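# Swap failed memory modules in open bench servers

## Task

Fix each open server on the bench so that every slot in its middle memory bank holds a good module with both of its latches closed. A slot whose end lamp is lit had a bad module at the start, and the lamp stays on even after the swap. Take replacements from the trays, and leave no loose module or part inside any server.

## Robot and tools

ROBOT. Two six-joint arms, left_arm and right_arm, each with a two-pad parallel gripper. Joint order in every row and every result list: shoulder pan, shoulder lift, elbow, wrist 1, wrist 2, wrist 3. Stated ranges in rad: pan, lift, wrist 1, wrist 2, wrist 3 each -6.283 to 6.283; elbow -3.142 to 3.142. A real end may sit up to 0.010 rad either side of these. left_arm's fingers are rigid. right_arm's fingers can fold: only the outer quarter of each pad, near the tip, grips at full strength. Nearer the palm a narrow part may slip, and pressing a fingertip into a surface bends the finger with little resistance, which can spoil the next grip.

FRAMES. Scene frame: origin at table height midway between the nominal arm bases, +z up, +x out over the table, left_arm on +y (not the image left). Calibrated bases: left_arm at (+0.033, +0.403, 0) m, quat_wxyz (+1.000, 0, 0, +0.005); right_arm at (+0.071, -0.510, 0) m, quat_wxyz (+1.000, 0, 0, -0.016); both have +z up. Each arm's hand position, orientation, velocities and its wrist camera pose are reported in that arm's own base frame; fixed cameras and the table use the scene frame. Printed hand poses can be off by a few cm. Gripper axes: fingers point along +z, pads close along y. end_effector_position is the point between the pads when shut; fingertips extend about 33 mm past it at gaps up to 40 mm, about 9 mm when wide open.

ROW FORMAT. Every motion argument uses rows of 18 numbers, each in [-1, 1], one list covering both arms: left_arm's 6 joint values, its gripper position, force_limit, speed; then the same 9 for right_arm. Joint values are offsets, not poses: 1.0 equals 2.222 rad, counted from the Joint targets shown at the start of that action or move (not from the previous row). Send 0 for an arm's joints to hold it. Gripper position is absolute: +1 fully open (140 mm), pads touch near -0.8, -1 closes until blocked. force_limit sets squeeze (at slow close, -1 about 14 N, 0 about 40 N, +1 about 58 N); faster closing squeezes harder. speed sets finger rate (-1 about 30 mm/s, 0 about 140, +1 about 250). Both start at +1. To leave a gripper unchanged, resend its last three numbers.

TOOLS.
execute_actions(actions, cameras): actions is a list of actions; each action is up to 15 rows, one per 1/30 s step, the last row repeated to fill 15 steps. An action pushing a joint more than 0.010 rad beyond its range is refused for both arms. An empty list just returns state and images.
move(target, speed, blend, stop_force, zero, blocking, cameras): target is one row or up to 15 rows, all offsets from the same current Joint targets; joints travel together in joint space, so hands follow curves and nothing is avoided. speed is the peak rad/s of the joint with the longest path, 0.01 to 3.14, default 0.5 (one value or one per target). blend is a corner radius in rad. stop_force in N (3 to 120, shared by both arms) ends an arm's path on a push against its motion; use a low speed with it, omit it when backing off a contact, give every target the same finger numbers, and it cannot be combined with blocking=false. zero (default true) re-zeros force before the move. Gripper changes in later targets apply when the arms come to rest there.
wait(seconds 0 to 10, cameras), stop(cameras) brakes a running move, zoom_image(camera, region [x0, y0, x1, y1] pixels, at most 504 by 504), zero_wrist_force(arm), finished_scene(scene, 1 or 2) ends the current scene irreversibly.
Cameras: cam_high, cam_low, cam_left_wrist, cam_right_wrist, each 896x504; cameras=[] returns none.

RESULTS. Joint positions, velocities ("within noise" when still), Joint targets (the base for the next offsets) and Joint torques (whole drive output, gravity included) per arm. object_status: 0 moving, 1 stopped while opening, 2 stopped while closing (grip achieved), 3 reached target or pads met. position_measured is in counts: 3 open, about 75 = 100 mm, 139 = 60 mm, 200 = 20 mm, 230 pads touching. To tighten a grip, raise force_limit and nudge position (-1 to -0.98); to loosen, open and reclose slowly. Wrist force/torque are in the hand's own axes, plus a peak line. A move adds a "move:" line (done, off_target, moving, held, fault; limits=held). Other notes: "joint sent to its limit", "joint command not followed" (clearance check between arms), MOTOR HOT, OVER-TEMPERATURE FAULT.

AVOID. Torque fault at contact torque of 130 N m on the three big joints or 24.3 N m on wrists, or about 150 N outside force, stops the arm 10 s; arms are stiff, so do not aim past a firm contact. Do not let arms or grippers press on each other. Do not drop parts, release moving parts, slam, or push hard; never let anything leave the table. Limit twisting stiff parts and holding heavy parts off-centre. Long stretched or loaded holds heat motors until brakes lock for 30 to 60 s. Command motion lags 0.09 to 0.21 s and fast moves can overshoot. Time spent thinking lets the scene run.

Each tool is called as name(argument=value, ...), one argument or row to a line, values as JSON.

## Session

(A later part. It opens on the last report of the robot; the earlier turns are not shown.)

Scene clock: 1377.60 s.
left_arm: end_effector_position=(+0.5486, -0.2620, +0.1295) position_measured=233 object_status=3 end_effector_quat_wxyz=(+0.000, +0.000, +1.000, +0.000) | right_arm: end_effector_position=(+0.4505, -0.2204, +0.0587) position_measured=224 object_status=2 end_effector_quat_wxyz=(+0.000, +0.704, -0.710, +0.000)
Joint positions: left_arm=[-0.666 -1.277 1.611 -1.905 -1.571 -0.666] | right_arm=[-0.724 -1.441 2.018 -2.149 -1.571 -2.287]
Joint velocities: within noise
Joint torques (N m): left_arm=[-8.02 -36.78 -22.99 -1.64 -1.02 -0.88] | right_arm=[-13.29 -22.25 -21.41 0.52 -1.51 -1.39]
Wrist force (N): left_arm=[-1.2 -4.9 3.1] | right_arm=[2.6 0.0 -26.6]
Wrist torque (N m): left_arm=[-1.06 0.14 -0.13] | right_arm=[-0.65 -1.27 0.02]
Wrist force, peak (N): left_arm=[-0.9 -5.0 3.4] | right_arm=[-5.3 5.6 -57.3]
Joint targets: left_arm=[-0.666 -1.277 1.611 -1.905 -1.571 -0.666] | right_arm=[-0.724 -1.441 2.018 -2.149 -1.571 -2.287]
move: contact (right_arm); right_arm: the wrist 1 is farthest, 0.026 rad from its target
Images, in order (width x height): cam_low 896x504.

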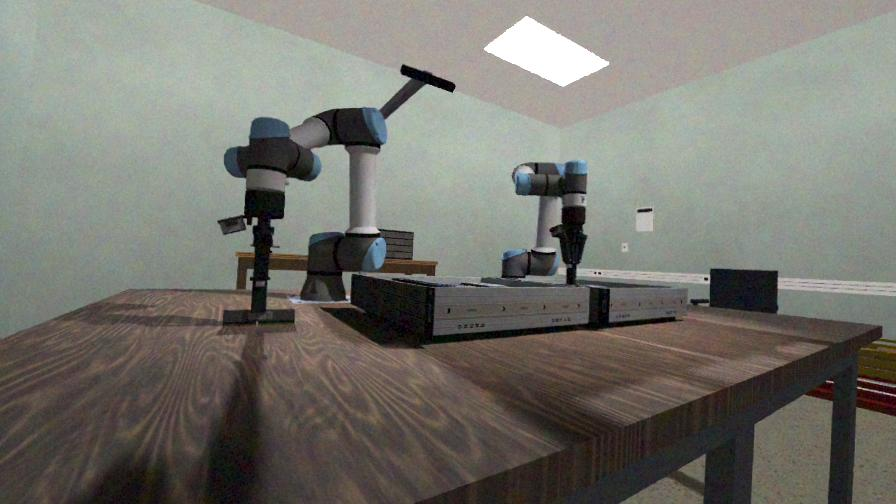

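move(
  target=[
    [0,0,0,0,0,0,-1,-1,0,0,-0.0601,-0.1109,0.1716,0,0,-1,1,-1],
    [0,0,0,0,0,0,-1,-1,0,0.4507,0.0374,-0.2192,0.1827,0,0.4507,-1,1,-1],
    [0,0,0,0,0,0,-1,-1,0,0.4507,0.0498,-0.1752,0.1261,0,0.4507,-1,1,-1],
  ],
  speed=[0.25,0.6,0.1],
  cameras=["cam_low","cam_right_wrist"],
)

zoom_image(
  camera="cam_low",
  region=[430, 220, 530, 300],
)

zoom_image(
  camera="cam_right_wrist",
  region=[380, 0, 560, 110],
)

zoom_image(
  camera="cam_right_wrist",
  region=[380, 100, 560, 210],
)

Scene clock: 1391.77 s.
left_arm: end_effector_position=(+0.5486, -0.2620, +0.1295) position_measured=233 object_status=3 end_effector_quat_wxyz=(+0.000, +0.000, +1.000, +0.000) | right_arm: end_effector_position=(+0.5169, +0.2858, +0.1486) position_measured=224 object_status=2 end_effector_quat_wxyz=(+0.001, +0.704, -0.710, +0.000)
Joint positions: left_arm=[-0.666 -1.277 1.611 -1.905 -1.571 -0.666] | right_arm=[0.278 -1.33 1.629 -1.868 -1.571 -1.285]
Joint velocities: within noise
Joint torques (N m): left_arm=[-5.76 -35.79 -22.72 -1.31 -0.68 -0.97] | right_arm=[14.04 -29.33 -10.75 -5.73 -1.65 1.21]
Wrist force (N): left_arm=[-0.9 -4.4 3.0] | right_arm=[4.7 -2.4 -0.4]
Wrist torque (N m): left_arm=[-0.95 0.07 -0.13] | right_arm=[-0.51 -1.00 0.02]
Wrist force, peak (N): left_arm=[-1.2 -5.3 3.3] | right_arm=[2.8 -0.2 -27.4]
Joint targets: left_arm=[-0.666 -1.277 1.611 -1.905 -1.571 -0.666] | right_arm=[0.278 -1.330 1.629 -1.869 -1.571 -1.285]
move: done
Images, in order (width x height): cam_low 896x504, cam_right_wrist 896x504.

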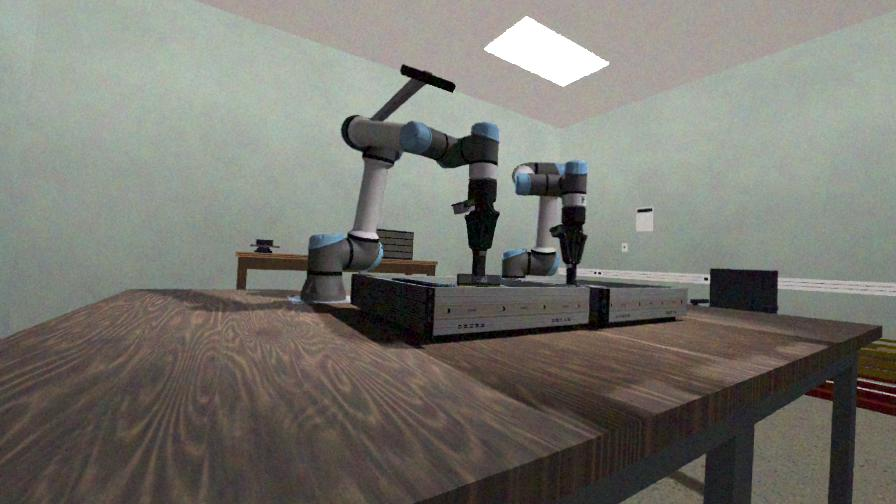

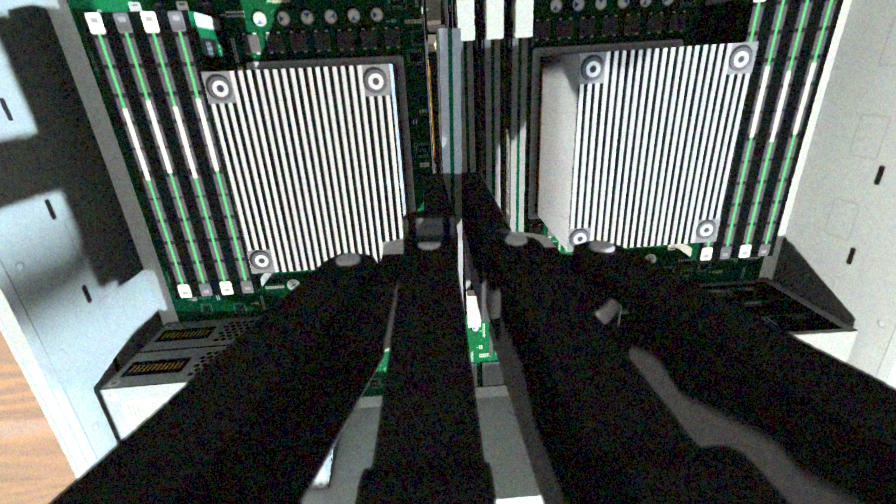

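Scaled by 5.040.

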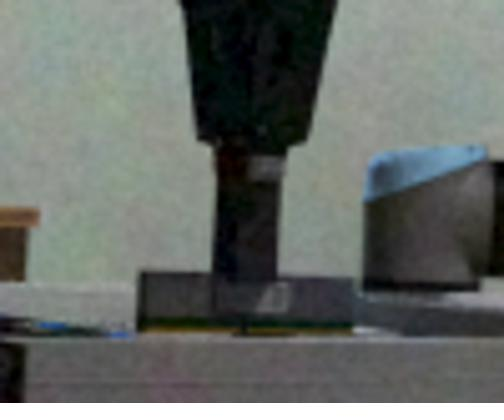

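Scaled by 2.800.

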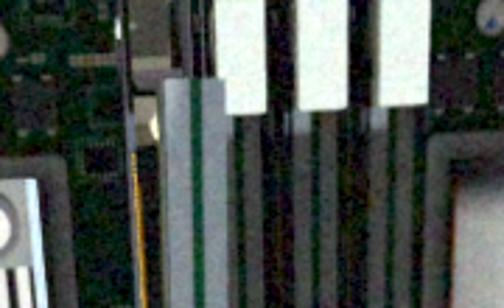

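Scaled by 2.800.

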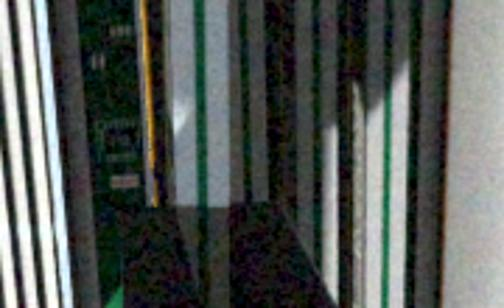

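move(
  target=[
    [0,0,0,0,0,0,-1,-1,0,-0.0019,-0.0014,0.0018,-0.0004,0,-0.0054,-1,1,-1],
    [0,0,0,0,0,0,-1,-1,0,-0.0019,0.0135,0.0324,-0.0459,0,-0.0054,-1,1,-1],
  ],
  speed=0.03,
  stop_force=12,
  cameras=["cam_right_wrist"],
)

zoom_image(
  camera="cam_right_wrist",
  region=[380, 0, 560, 110],
)

Scene clock: 1416.07 s.
left_arm: end_effector_position=(+0.5486, -0.2620, +0.1295) position_measured=233 object_status=3 end_effector_quat_wxyz=(+0.000, +0.000, +1.000, +0.000) | right_arm: end_effector_position=(+0.5168, +0.2832, +0.1077) position_measured=224 object_status=2 end_effector_quat_wxyz=(+0.001, +0.707, -0.707, +0.000)
Joint positions: left_arm=[-0.666 -1.277 1.611 -1.905 -1.571 -0.666] | right_arm=[0.273 -1.3 1.701 -1.971 -1.571 -1.297]
Joint velocities: within noise
Joint torques (N m): left_arm=[-8.67 -36.32 -23.46 -1.45 -0.62 -0.86] | right_arm=[-12 -26.22 -4.72 -1.42 0.81 1.78]
Wrist force (N): left_arm=[-1.0 -4.9 3.2] | right_arm=[4.0 -13.5 -3.5]
Wrist torque (N m): left_arm=[-1.05 0.09 -0.13] | right_arm=[-0.02 -0.90 -0.89]
Wrist force, peak (N): left_arm=[-1.1 -5.1 3.2] | right_arm=[3.8 -13.9 -4.0]
Joint targets: left_arm=[-0.666 -1.277 1.611 -1.905 -1.571 -0.666] | right_arm=[0.273 -1.300 1.701 -1.971 -1.571 -1.297]
move: done
Images, in order (width x height): cam_right_wrist 896x504.

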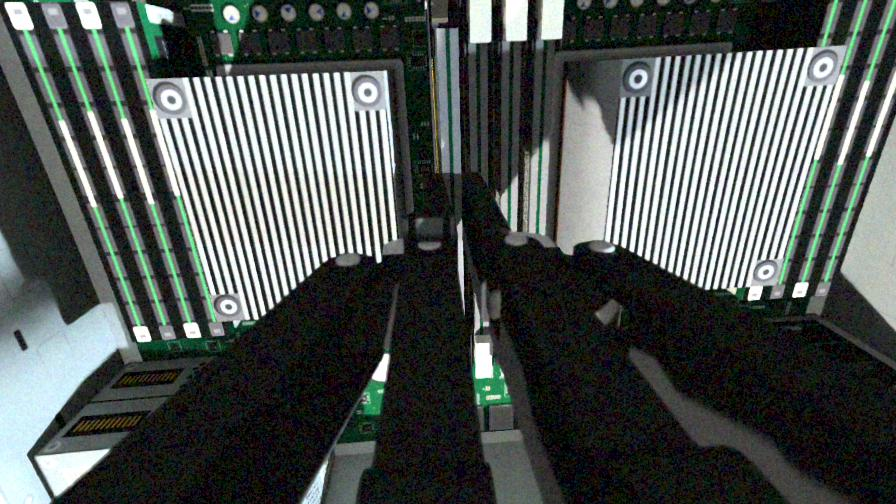

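Scaled by 2.800.

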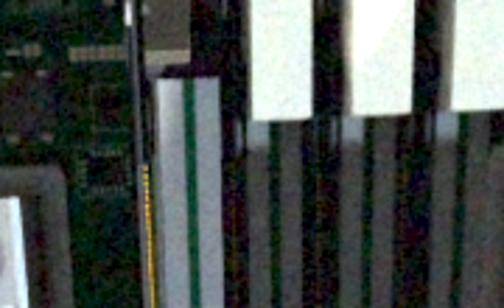

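move(
  target=[
    [0,0,0,0,0,0,-1,-1,0,-0.0003,0.0005,-0.0006,0.0001,0,-0.0003,-1,1,-1],
    [0,0,0,0,0,0,-1,-1,0,-0.0003,0.0058,0.0081,-0.0139,0,-0.0003,-1,1,-1],
  ],
  speed=0.015,
  stop_force=30,
  cameras=["cam_right_wrist"],
)

zoom_image(
  camera="cam_right_wrist",
  region=[380, 0, 560, 110],
)

Scene clock: 1422.43 s.
left_arm: end_effector_position=(+0.5486, -0.2620, +0.1295) position_measured=233 object_status=3 end_effector_quat_wxyz=(+0.000, +0.000, +1.000, +0.000) | right_arm: end_effector_position=(+0.5175, +0.2830, +0.0978) position_measured=224 object_status=2 end_effector_quat_wxyz=(+0.001, +0.707, -0.707, +0.000)
Joint positions: left_arm=[-0.666 -1.277 1.611 -1.905 -1.571 -0.666] | right_arm=[0.273 -1.29 1.715 -1.995 -1.571 -1.298]
Joint velocities: within noise
Joint torques (N m): left_arm=[-7.63 -35.89 -22.04 -1.54 -0.85 -1.12] | right_arm=[-17.56 -29.41 -23.56 -0.29 -2.63 -0.48]
Wrist force (N): left_arm=[-0.7 -4.9 3.2] | right_arm=[4.3 2.9 -27.1]
Wrist torque (N m): left_arm=[-1.06 0.03 -0.13] | right_arm=[-0.80 -1.20 -0.96]
Wrist force, peak (N): left_arm=[-1.5 -5.2 3.2] | right_arm=[6.1 6.7 -39.5]
Joint targets: left_arm=[-0.666 -1.277 1.611 -1.905 -1.571 -0.666] | right_arm=[0.273 -1.290 1.715 -1.995 -1.571 -1.298]
move: contact (right_arm); path passed 1 of 2 targets
Images, in order (width x height): cam_right_wrist 896x504.

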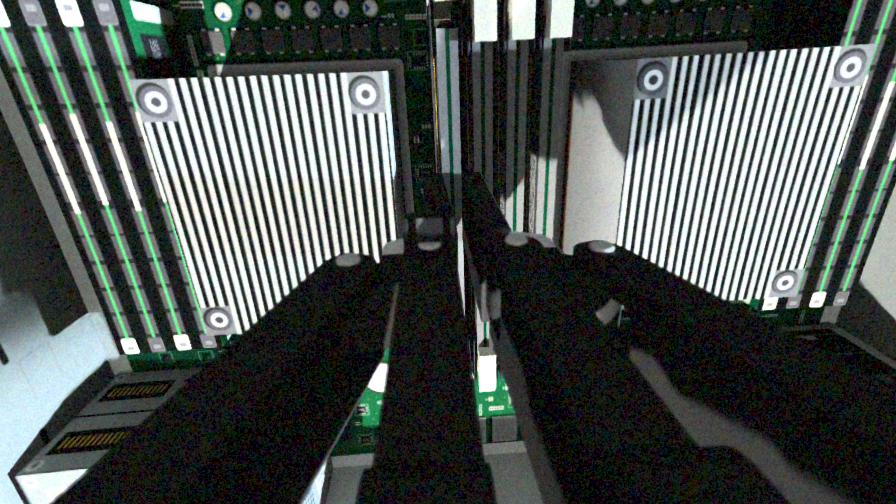

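Scaled by 2.800.

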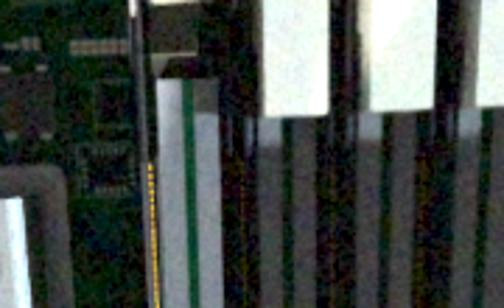

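move(
  target=[0,0,0,0,0,0,-1,-1,0,0,0.0030,0.005,-0.008,0,0,-1,1,-1],
  speed=0.012,
  stop_force=60,
  zero=false,
  cameras=["cam_right_wrist"],
)

Scene clock: 1425.90 s.
left_arm: end_effector_position=(+0.5486, -0.2620, +0.1295) position_measured=233 object_status=3 end_effector_quat_wxyz=(+0.000, +0.000, +1.000, +0.000) | right_arm: end_effector_position=(+0.5175, +0.2830, +0.0969) position_measured=224 object_status=2 end_effector_quat_wxyz=(+0.000, +0.707, -0.707, +0.000)
Joint positions: left_arm=[-0.666 -1.277 1.611 -1.905 -1.571 -0.666] | right_arm=[0.273 -1.289 1.717 -1.998 -1.571 -1.298]
Joint velocities: within noise
Joint torques (N m): left_arm=[-6.98 -36.38 -22.84 -1.47 -0.7 -0.95] | right_arm=[-17.05 -7.72 -13.72 -0.41 -2.38 -0.25]
Wrist force (N): left_arm=[-0.9 -4.8 3.0] | right_arm=[8.7 12.5 -62.4]
Wrist torque (N m): left_arm=[-1.05 0.09 -0.13] | right_arm=[-1.62 -1.15 -1.05]
Wrist force, peak (N): left_arm=[-0.9 -5.0 3.5] | right_arm=[10.4 15.9 -73.6]
Joint targets: left_arm=[-0.666 -1.277 1.611 -1.905 -1.571 -0.666] | right_arm=[0.273 -1.289 1.717 -1.998 -1.571 -1.298]
move: contact (right_arm); right_arm: the wrist 1 is farthest, 0.015 rad from its target
Images, in order (width x height): cam_right_wrist 896x504.

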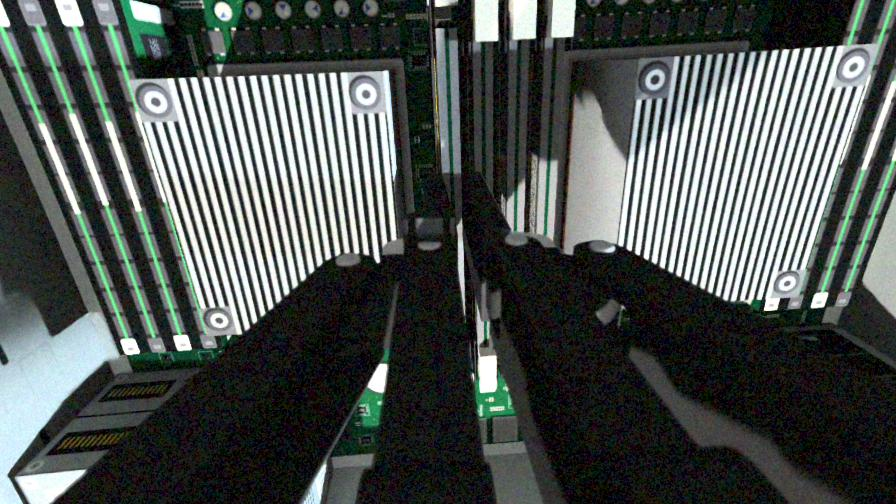

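move(
  target=[
    [0,0,0,0,0,0,-1,-1,0,0,0,0,0,0,0,-0.6,0,-1],
    [0,0,0,0,0,0,-1,-1,0,0,-0.0176,-0.0333,0.0506,0,0,-0.6,0,-1],
    [0,0,0,0,0,0,-1,-1,0,0,-0.0176,-0.0333,0.0506,0,0,-1,0,-1],
  ],
  speed=0.1,
  cameras=["cam_right_wrist"],
)

move(
  target=[
    [0,0,0,0,0,0,-1,-1,0,0,0.0143,0.0277,-0.0417,0,0,-1,0,-1],
    [0,0,0,0,0,0,-1,-1,0,0,0.0204,0.0381,-0.0583,0,0,-1,0,-1],
  ],
  speed=[0.05,0.012],
  stop_force=90,
  cameras=["cam_right_wrist"],
)

zoom_image(
  camera="cam_right_wrist",
  region=[380, 0, 560, 110],
)

Scene clock: 1433.77 s.
left_arm: end_effector_position=(+0.5486, -0.2620, +0.1295) position_measured=233 object_status=3 end_effector_quat_wxyz=(+0.000, +0.000, +1.000, +0.000) | right_arm: end_effector_position=(+0.5178, +0.2831, +0.1426) position_measured=232 object_status=0 end_effector_quat_wxyz=(+0.000, +0.707, -0.707, +0.000)
Joint positions: left_arm=[-0.666 -1.277 1.611 -1.905 -1.571 -0.666] | right_arm=[0.273 -1.328 1.643 -1.886 -1.571 -1.298]
Joint velocities: within noise
Joint torques (N m): left_arm=[-6.33 -36.54 -23.18 -1.5 -0.94 -1.05] | right_arm=[14.04 -44.22 -32.29 -0.46 1.81 0.4]
Wrist force (N): left_arm=[-1.0 -4.9 2.9] | right_arm=[4.8 -2.7 -1.6]
Wrist torque (N m): left_arm=[-1.08 0.10 -0.12] | right_arm=[-0.58 -1.02 0.02]
Wrist force, peak (N): left_arm=[-1.0 -5.2 3.3] | right_arm=[8.5 12.5 -63.0]
Joint targets: left_arm=[-0.666 -1.277 1.611 -1.905 -1.571 -0.666] | right_arm=[0.273 -1.328 1.643 -1.886 -1.571 -1.298]
move: done
Images, in order (width x height): cam_right_wrist 896x504.

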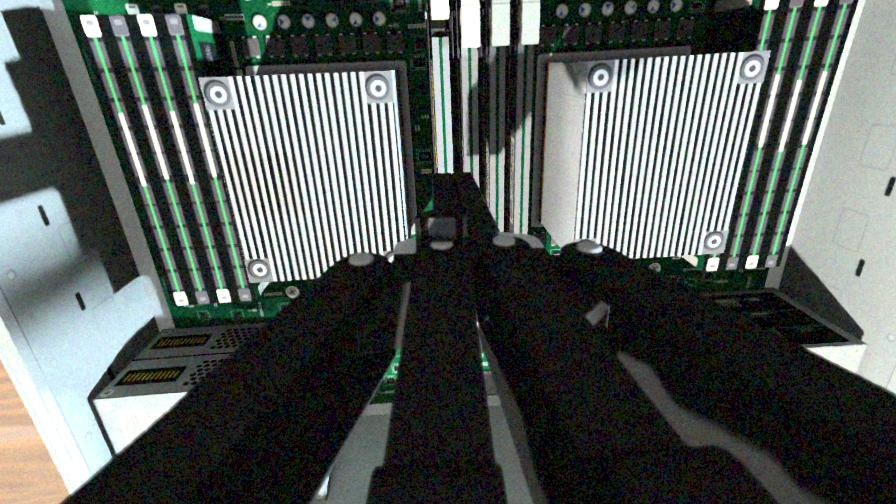

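Scene clock: 1438.77 s.
left_arm: end_effector_position=(+0.5486, -0.2620, +0.1295) position_measured=233 object_status=3 end_effector_quat_wxyz=(+0.000, +0.000, +1.000, +0.000) | right_arm: end_effector_position=(+0.5176, +0.2831, +0.0964) position_measured=232 object_status=3 end_effector_quat_wxyz=(+0.000, +0.707, -0.707, +0.000)
Joint positions: left_arm=[-0.666 -1.277 1.611 -1.905 -1.571 -0.666] | right_arm=[0.273 -1.289 1.718 -2 -1.571 -1.298]
Joint velocities: within noise
Joint torques (N m): left_arm=[-7.95 -36.87 -22.39 -1.3 -1.06 -0.87] | right_arm=[8.24 9.27 -6.6 -1.04 -0.48 0.9]
Wrist force (N): left_arm=[-0.9 -4.6 3.1] | right_arm=[10.9 23.6 -91.7]
Wrist torque (N m): left_arm=[-1.00 0.08 -0.12] | right_arm=[-1.66 -0.89 0.02]
Wrist force, peak (N): left_arm=[-1.1 -5.4 3.0] | right_arm=[12.3 28.8 -105.6]
Joint targets: left_arm=[-0.666 -1.277 1.611 -1.905 -1.571 -0.666] | right_arm=[0.273 -1.289 1.718 -2.000 -1.571 -1.298]
move: contact (right_arm); path passed 1 of 2 targets; right_arm: the wrist 1 is farthest, 0.015 rad from its target
Images, in order (width x height): cam_right_wrist 896x504.

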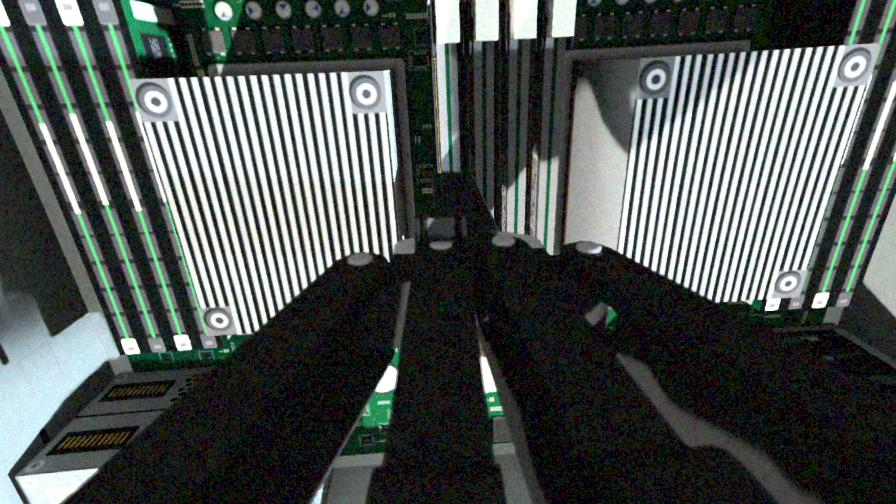

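Scaled by 2.800.

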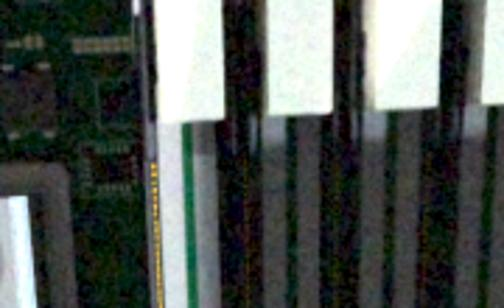

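move(
  target=[
    [0,0,0,0,0,0,-1,-1,0,0,-0.0190,-0.0340,0.0540,0,0,-1,0,-1],
    [0,0,0,0,0,0,-1,-1,0,0,-0.032,-0.082,0.115,0,0.72,-1,0,-1],
  ],
  speed=[0.1,1.5],
  cameras=["cam_right_wrist"],
)

zoom_image(
  camera="cam_right_wrist",
  region=[340, 0, 500, 300],
)

move(
  target=[0,0,0,0,0,0,-1,-1,0,0,0,0,0,0,0.70,-1,0,-1],
  speed=1.5,
  cameras=["cam_right_wrist"],
)

zoom_image(
  camera="cam_right_wrist",
  region=[340, 0, 500, 100],
)

Scene clock: 1449.37 s.
left_arm: end_effector_position=(+0.5486, -0.2620, +0.1295) position_measured=233 object_status=3 end_effector_quat_wxyz=(+0.000, +0.000, +1.000, +0.000) | right_arm: end_effector_position=(+0.5172, +0.2830, +0.1981) position_measured=232 object_status=3 end_effector_quat_wxyz=(-0.001, +0.014, +1.000, +0.000)
Joint positions: left_arm=[-0.666 -1.277 1.611 -1.905 -1.571 -0.666] | right_arm=[0.273 -1.36 1.536 -1.745 -1.571 0.302]
Joint velocities: within noise
Joint torques (N m): left_arm=[-7.24 -36.01 -23.08 -1.33 -1.13 -1.02] | right_arm=[8.77 -44.05 -34.31 -0.37 -0.33 1.27]
Wrist force (N): left_arm=[-1.2 -4.4 3.1] | right_arm=[4.2 -0.9 -1.7]
Wrist torque (N m): left_arm=[-0.95 0.15 -0.13] | right_arm=[-0.20 -0.88 0.01]
Wrist force, peak (N): left_arm=[-0.9 -5.1 3.4] | right_arm=[11.0 23.1 -92.6]
Joint targets: left_arm=[-0.666 -1.277 1.611 -1.905 -1.571 -0.666] | right_arm=[0.273 -1.360 1.536 -1.745 -1.571 0.302]
move: done
Images, in order (width x height): cam_right_wrist 896x504.

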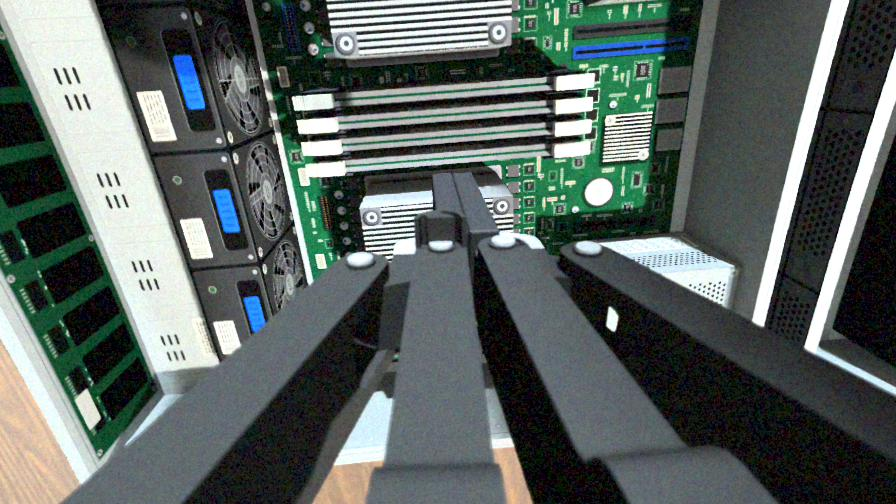

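Scaled by 1.680.

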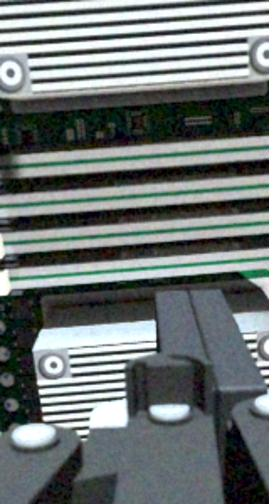

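Scene clock: 1451.30 s.
left_arm: end_effector_position=(+0.5486, -0.2620, +0.1295) position_measured=233 object_status=3 end_effector_quat_wxyz=(+0.000, +0.000, +1.000, +0.000) | right_arm: end_effector_position=(+0.5172, +0.2830, +0.1981) position_measured=232 object_status=3 end_effector_quat_wxyz=(+0.000, +0.712, +0.702, -0.001)
Joint positions: left_arm=[-0.666 -1.277 1.611 -1.905 -1.571 -0.666] | right_arm=[0.273 -1.36 1.535 -1.745 -1.571 1.857]
Joint velocities: within noise
Joint torques (N m): left_arm=[-6.81 -37.09 -22.87 -1.29 -0.93 -1.21] | right_arm=[8.88 -43.66 -31.06 -0.76 -0.34 1.36]
Wrist force (N): left_arm=[-0.9 -4.6 2.9] | right_arm=[4.5 -0.9 -1.9]
Wrist torque (N m): left_arm=[-1.01 0.08 -0.13] | right_arm=[-0.21 -0.94 0.02]
Wrist force, peak (N): left_arm=[-1.1 -5.1 3.1] | right_arm=[4.4 -0.8 -2.1]
Joint targets: left_arm=[-0.666 -1.277 1.611 -1.905 -1.571 -0.666] | right_arm=[0.273 -1.360 1.536 -1.745 -1.571 1.857]
move: done
Images, in order (width x height): cam_right_wrist 896x504.

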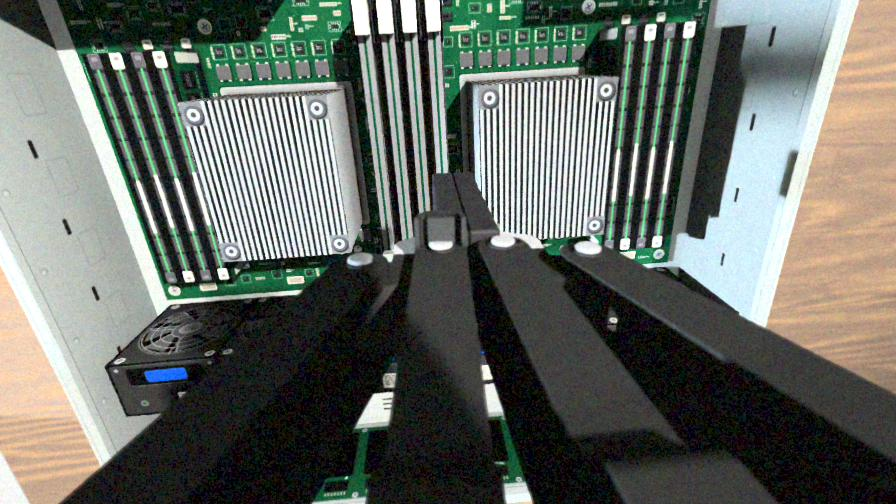

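Scaled by 3.150.

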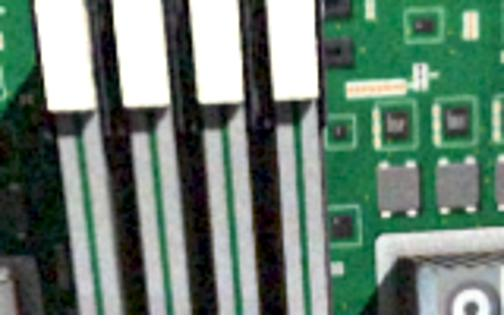

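move(
  target=[0,0,0,0,0,0,-1,-1,0,0,0,0,0,0,-0.70,-1,0,-1],
  speed=1.5,
  cameras=["cam_right_wrist","cam_high"],
)

zoom_image(
  camera="cam_right_wrist",
  region=[540, 60, 640, 170],
)

zoom_image(
  camera="cam_right_wrist",
  region=[270, 80, 370, 190],
)

zoom_image(
  camera="cam_high",
  region=[430, 300, 600, 420],
)

Scene clock: 1458.73 s.
left_arm: end_effector_position=(+0.5486, -0.2620, +0.1295) position_measured=233 object_status=3 end_effector_quat_wxyz=(+0.000, +0.000, +1.000, +0.000) | right_arm: end_effector_position=(+0.5172, +0.2830, +0.1981) position_measured=232 object_status=3 end_effector_quat_wxyz=(-0.001, +0.015, +1.000, +0.000)
Joint positions: left_arm=[-0.666 -1.277 1.611 -1.905 -1.571 -0.666] | right_arm=[0.273 -1.36 1.535 -1.745 -1.571 0.302]
Joint velocities: within noise
Joint torques (N m): left_arm=[-7.26 -36.11 -22.14 -1.2 -0.7 -1.33] | right_arm=[9.18 -41.72 -23.54 -1.34 -0.44 -1.58]
Wrist force (N): left_arm=[-1.1 -5.0 2.7] | right_arm=[4.2 -0.6 -2.0]
Wrist torque (N m): left_arm=[-1.08 0.12 -0.13] | right_arm=[-0.13 -0.91 0.01]
Wrist force, peak (N): left_arm=[-1.4 -5.0 3.4] | right_arm=[4.7 -0.8 -2.1]
Joint targets: left_arm=[-0.666 -1.277 1.611 -1.905 -1.571 -0.666] | right_arm=[0.273 -1.360 1.536 -1.745 -1.571 0.302]
move: done
Images, in order (width x height): cam_high 896x504, cam_right_wrist 896x504.

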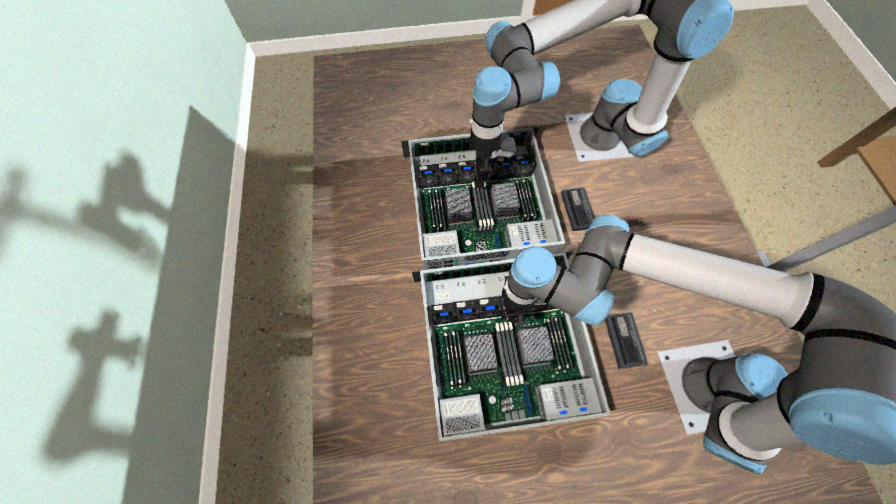

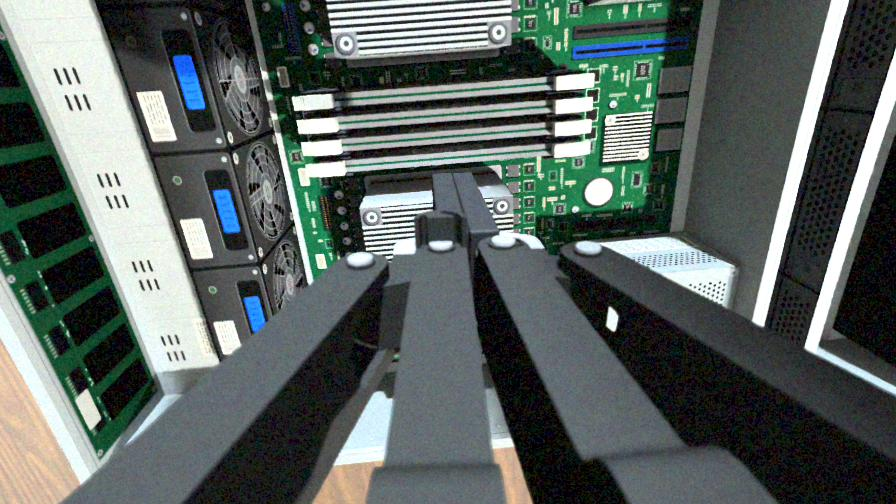

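Scaled by 4.582.

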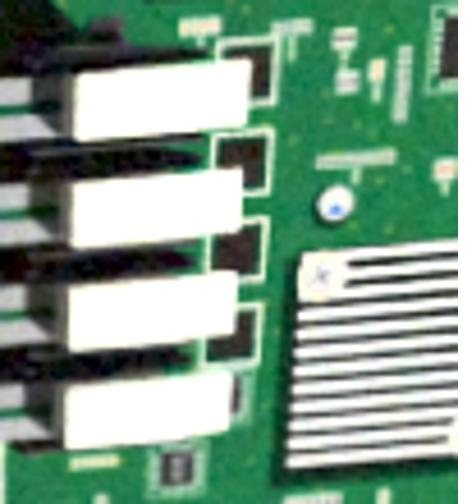

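Scaled by 4.582.

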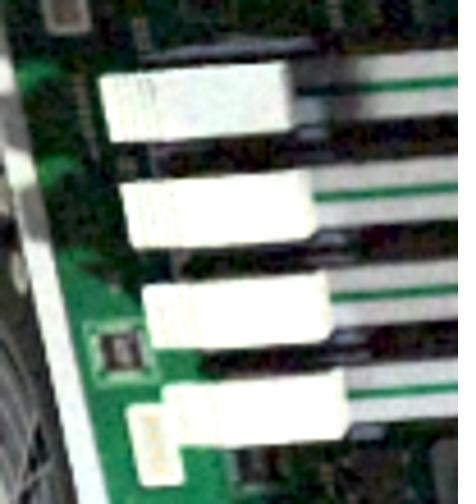

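Scaled by 2.965.

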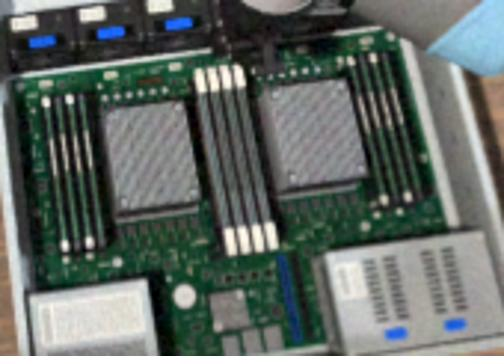

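execute_actions(
  actions=[],
  cameras=["cam_left_wrist","cam_high"],
)

zoom_image(
  camera="cam_high",
  region=[440, 180, 540, 260],
)

Scene clock: 1461.73 s.
left_arm: end_effector_position=(+0.5486, -0.2620, +0.1295) position_measured=233 object_status=3 end_effector_quat_wxyz=(+0.000, +0.000, +1.000, +0.000) | right_arm: end_effector_position=(+0.5172, +0.2830, +0.1981) position_measured=232 object_status=3 end_effector_quat_wxyz=(-0.001, +0.015, +1.000, +0.000)
Joint positions: left_arm=[-0.666 -1.277 1.611 -1.905 -1.571 -0.666] | right_arm=[0.273 -1.36 1.535 -1.745 -1.571 0.302]
Joint velocities: within noise
Joint torques (N m): left_arm=[-5.74 -36.01 -22.09 -1.05 -1.08 -0.84] | right_arm=[8.78 -41.14 -18.2 -1.69 -0.51 -1.48]
Wrist force (N): left_arm=[-0.9 -4.8 3.1] | right_arm=[4.1 -0.7 -1.7]
Wrist torque (N m): left_arm=[-1.03 0.07 -0.12] | right_arm=[-0.15 -0.88 0.01]
Wrist force, peak (N): left_arm=[-1.2 -5.2 3.0] | right_arm=[4.5 -0.9 -2.2]
Joint targets: left_arm=[-0.666 -1.277 1.611 -1.905 -1.571 -0.666] | right_arm=[0.273 -1.360 1.536 -1.745 -1.571 0.302]
Tool commands: left_gripper/position=-1.0 left_gripper/force_limit=-1.0 left_gripper/speed=+0.0 right_gripper/position=-1.0 right_gripper/force_limit=+0.0 right_gripper/speed=-1.0
Images, in order (width x height): cam_high 896x504, cam_left_wrist 896x504.

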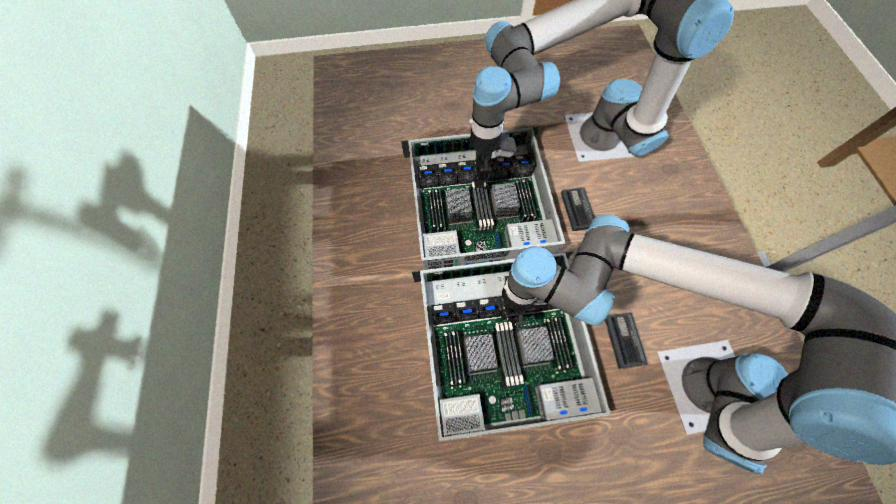

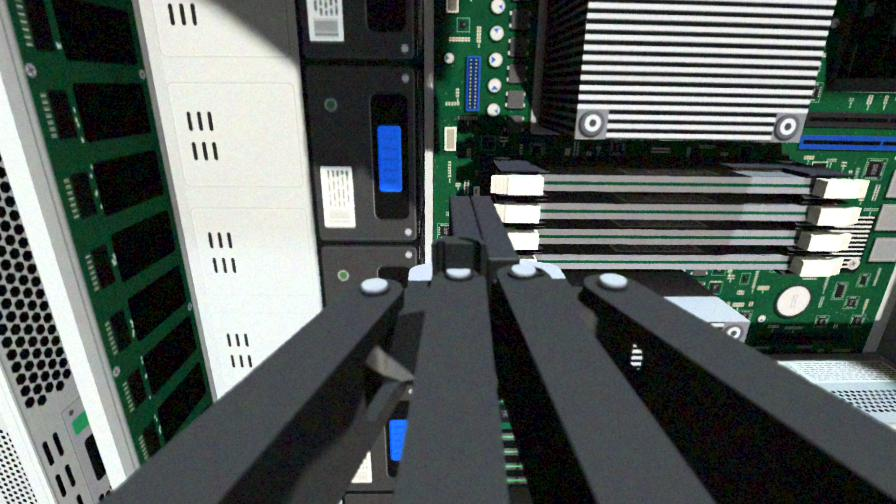

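Scaled by 5.040.

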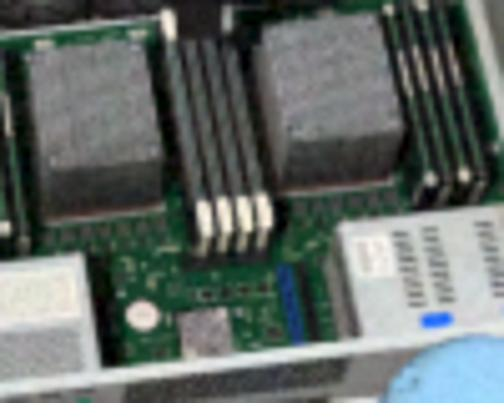

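zoom_image(
  camera="cam_left_wrist",
  region=[780, 150, 896, 290],
)

zoom_image(
  camera="cam_left_wrist",
  region=[440, 150, 580, 290],
)

Scaled by 3.600.

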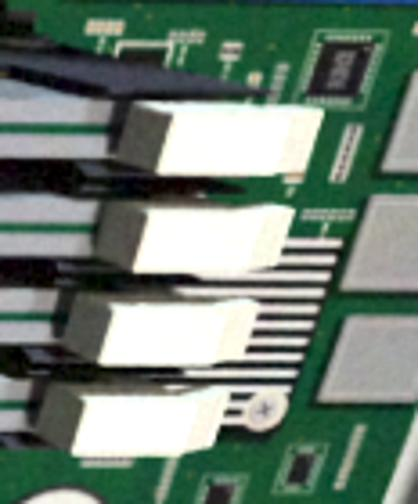

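Scaled by 3.600.

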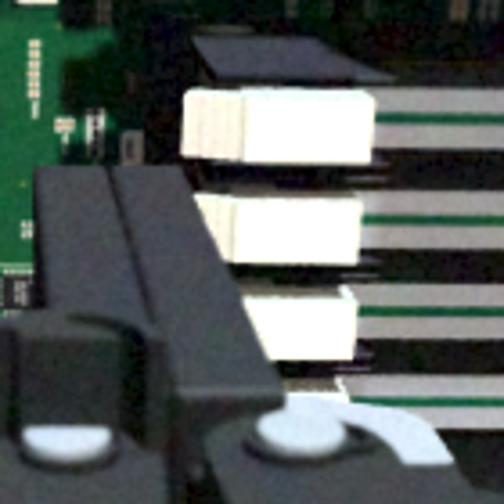

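move(
  target=[0.0556,-0.0528,-0.0165,0.0694,0,0.0556,-1,-1,0,0,0,0,0,0,0,-1,0,-1],
  speed=0.3,
  cameras=["cam_left_wrist"],
)

zoom_image(
  camera="cam_left_wrist",
  region=[540, 60, 680, 200],
)

Scene clock: 1470.87 s.
left_arm: end_effector_position=(+0.5484, -0.1754, +0.1993) position_measured=233 object_status=3 end_effector_quat_wxyz=(+0.000, +0.000, +1.000, +0.000) | right_arm: end_effector_position=(+0.5172, +0.2830, +0.1981) position_measured=232 object_status=3 end_effector_quat_wxyz=(-0.001, +0.015, +1.000, +0.000)
Joint positions: left_arm=[-0.543 -1.394 1.575 -1.751 -1.571 -0.543] | right_arm=[0.273 -1.36 1.536 -1.745 -1.571 0.302]
Joint velocities: within noise
Joint torques (N m): left_arm=[3.05 -35.11 -31.89 -0.72 -1.23 1.74] | right_arm=[9 -40.47 -12.58 -2.24 -0.55 -1.4]
Wrist force (N): left_arm=[-1.2 -4.8 3.2] | right_arm=[4.3 -0.8 -1.8]
Wrist torque (N m): left_arm=[-1.04 0.13 -0.14] | right_arm=[-0.18 -0.92 0.01]
Wrist force, peak (N): left_arm=[-0.6 -5.6 4.6] | right_arm=[4.7 -0.7 -1.8]
Joint targets: left_arm=[-0.543 -1.394 1.575 -1.751 -1.571 -0.543] | right_arm=[0.273 -1.360 1.536 -1.745 -1.571 0.302]
move: done
Images, in order (width x height): cam_left_wrist 896x504.

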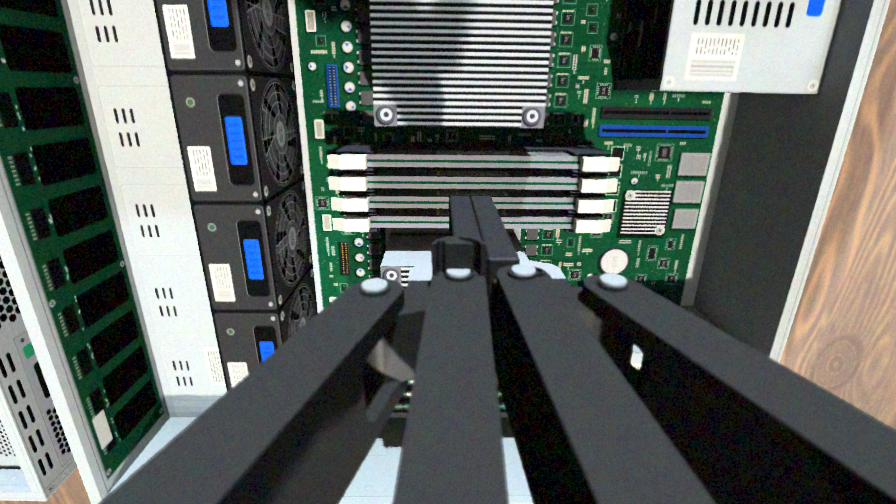

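Scaled by 3.600.

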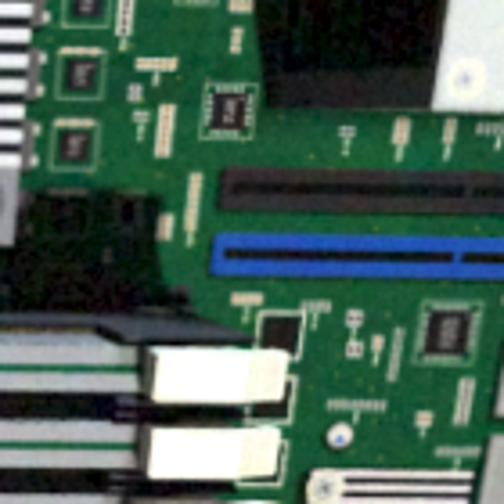

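zoom_image(
  camera="cam_left_wrist",
  region=[570, 140, 650, 240],
)

zoom_image(
  camera="cam_left_wrist",
  region=[310, 140, 390, 240],
)

Scaled by 5.040.

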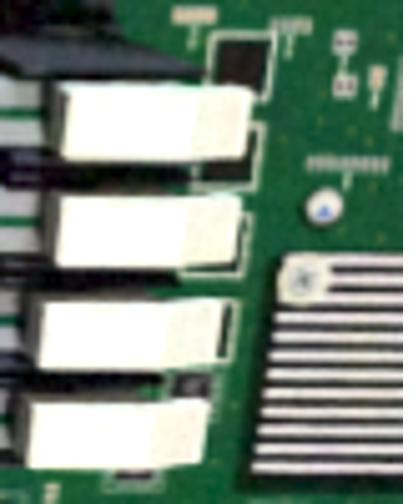

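Scaled by 5.040.

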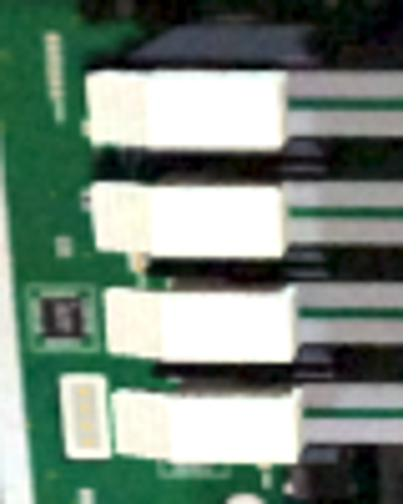

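zoom_image(
  camera="cam_left_wrist",
  region=[365, 145, 425, 235],
)

zoom_image(
  camera="cam_left_wrist",
  region=[530, 145, 590, 235],
)

Scaled by 5.600.

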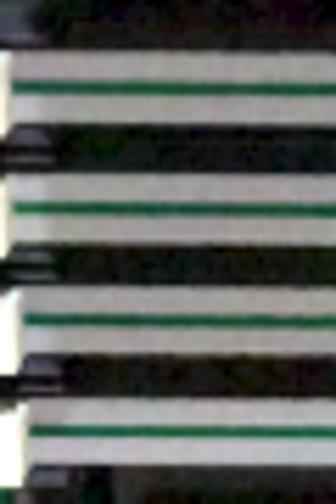

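Scaled by 5.600.

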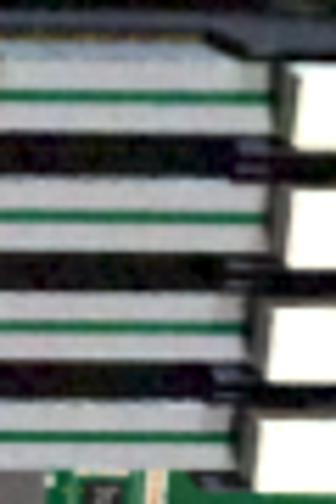

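move(
  target=[0,0.02205,0.06215,-0.08456,0,0,-1,-1,0,0,0,0,0,0,0,-1,0,-1],
  speed=0.15,
  cameras=[],
)

move(
  target=[0,0.0137,0.0225,-0.0362,0,0,-1,-1,0,0,0,0,0,0,0,-1,0,-1],
  speed=0.014,
  stop_force=70,
  cameras=["cam_low"],
)

Scene clock: 1500.33 s.
left_arm: end_effector_position=(+0.5491, -0.1757, +0.1249) position_measured=233 object_status=3 end_effector_quat_wxyz=(+0.000, +0.000, +1.000, +0.000) | right_arm: end_effector_position=(+0.5172, +0.2830, +0.1981) position_measured=232 object_status=3 end_effector_quat_wxyz=(-0.001, +0.015, +1.000, +0.000)
Joint positions: left_arm=[-0.543 -1.346 1.713 -1.939 -1.571 -0.543] | right_arm=[0.273 -1.36 1.536 -1.745 -1.571 0.302]
Joint velocities: within noise
Joint torques (N m): left_arm=[5.28 -24.03 -16.05 -5.01 -1.19 1.48] | right_arm=[8.92 -38.75 -13.58 -2.77 -0.57 -1.27]
Wrist force (N): left_arm=[-0.9 -4.6 3.3] | right_arm=[4.4 -1.0 -1.9]
Wrist torque (N m): left_arm=[-1.00 0.08 -0.14] | right_arm=[-0.21 -0.93 0.02]
Wrist force, peak (N): left_arm=[-0.9 -5.1 3.4] | right_arm=[4.6 -1.1 -1.9]
Joint targets: left_arm=[-0.543 -1.345 1.713 -1.939 -1.571 -0.543] | right_arm=[0.273 -1.360 1.536 -1.745 -1.571 0.302]
move: done
No camera images: "cameras" was empty.

Scene clock: 1506.33 s.
left_arm: end_effector_position=(+0.5493, -0.1759, +0.0978) position_measured=233 object_status=3 end_effector_quat_wxyz=(+0.000, +0.000, +1.000, -0.001) | right_arm: end_effector_position=(+0.5172, +0.2830, +0.1981) position_measured=232 object_status=3 end_effector_quat_wxyz=(-0.001, +0.015, +1.000, +0.000)
Joint positions: left_arm=[-0.543 -1.32 1.755 -2.007 -1.571 -0.543] | right_arm=[0.273 -1.36 1.536 -1.745 -1.571 0.302]
Joint velocities: within noise
Joint torques (N m): left_arm=[1.89 2.02 -6.38 -0.14 -1.11 1.29] | right_arm=[8.96 -37.49 -14.23 -3.54 -0.64 -1.12]
Wrist force (N): left_arm=[16.0 5.4 -69.9] | right_arm=[4.2 -0.7 -2.0]
Wrist torque (N m): left_arm=[-1.53 0.55 -0.14] | right_arm=[-0.16 -0.89 0.01]
Wrist force, peak (N): left_arm=[21.5 8.7 -81.9] | right_arm=[4.6 -0.9 -1.8]
Joint targets: left_arm=[-0.543 -1.320 1.755 -2.007 -1.571 -0.543] | right_arm=[0.273 -1.360 1.536 -1.745 -1.571 0.302]
move: contact (left_arm); left_arm: the wrist 1 is farthest, 0.012 rad from its target
Images, in order (width x height): cam_low 896x504.

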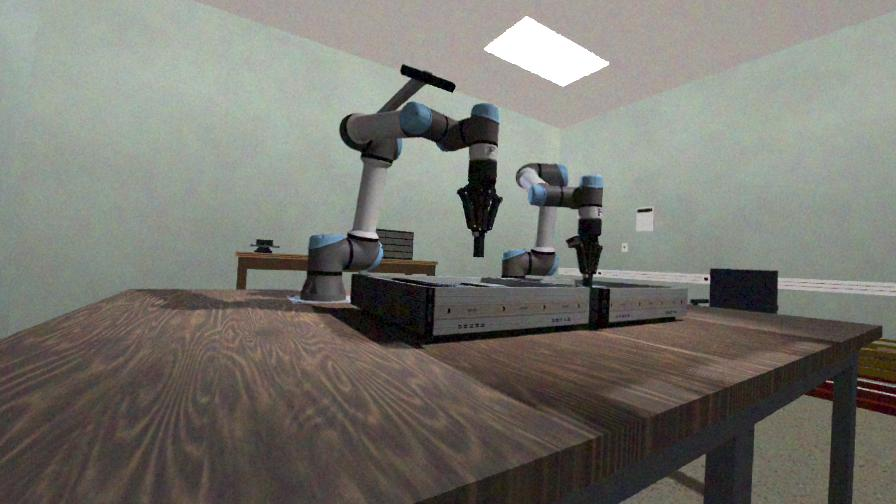

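move(
  target=[0,-0.0333,-0.0813,0.1152,0,0,-1,-1,0,0,0,0,0,0,0,-1,0,-1],
  speed=0.2,
  cameras=["cam_left_wrist"],
)

zoom_image(
  camera="cam_left_wrist",
  region=[200, 100, 700, 450],
)

Scene clock: 1510.37 s.
left_arm: end_effector_position=(+0.5485, -0.1754, +0.1992) position_measured=233 object_status=3 end_effector_quat_wxyz=(+0.000, +0.000, +1.000, +0.000) | right_arm: end_effector_position=(+0.5172, +0.2830, +0.1981) position_measured=232 object_status=3 end_effector_quat_wxyz=(-0.001, +0.015, +1.000, +0.000)
Joint positions: left_arm=[-0.543 -1.394 1.575 -1.751 -1.571 -0.543] | right_arm=[0.273 -1.36 1.536 -1.745 -1.571 0.302]
Joint velocities: within noise
Joint torques (N m): left_arm=[-6.95 -35.01 -32.98 -0.94 -1.01 1.28] | right_arm=[9.43 -36.62 -14.73 -4.09 -0.66 -1.12]
Wrist force (N): left_arm=[-1.0 -4.8 3.6] | right_arm=[4.3 -0.8 -1.8]
Wrist torque (N m): left_arm=[-1.05 0.10 -0.14] | right_arm=[-0.17 -0.91 0.01]
Wrist force, peak (N): left_arm=[16.0 5.5 -70.1] | right_arm=[4.5 -1.1 -1.8]
Joint targets: left_arm=[-0.543 -1.394 1.574 -1.751 -1.571 -0.543] | right_arm=[0.273 -1.360 1.536 -1.745 -1.571 0.302]
move: done
Images, in order (width x height): cam_left_wrist 896x504.

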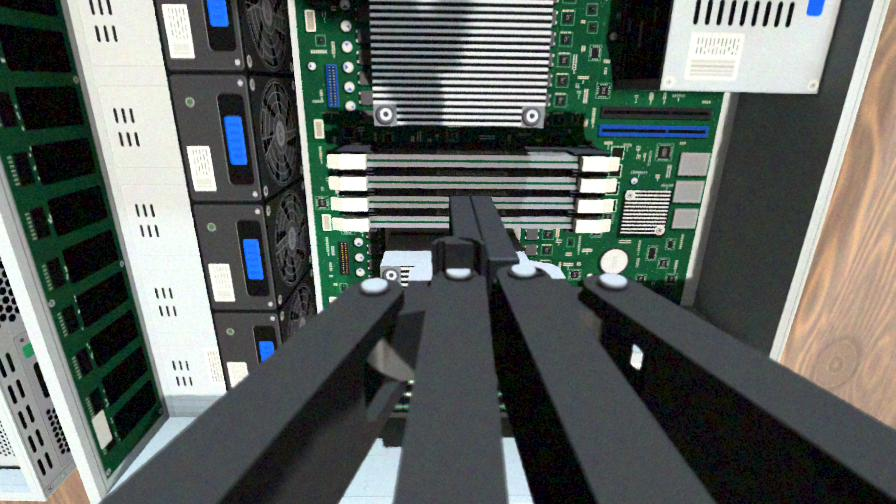

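Scaled by 1.008.

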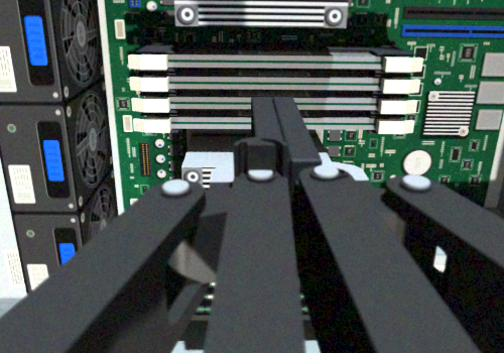

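finished_scene(
  scene=1,
)

The scene is finished: the task was done.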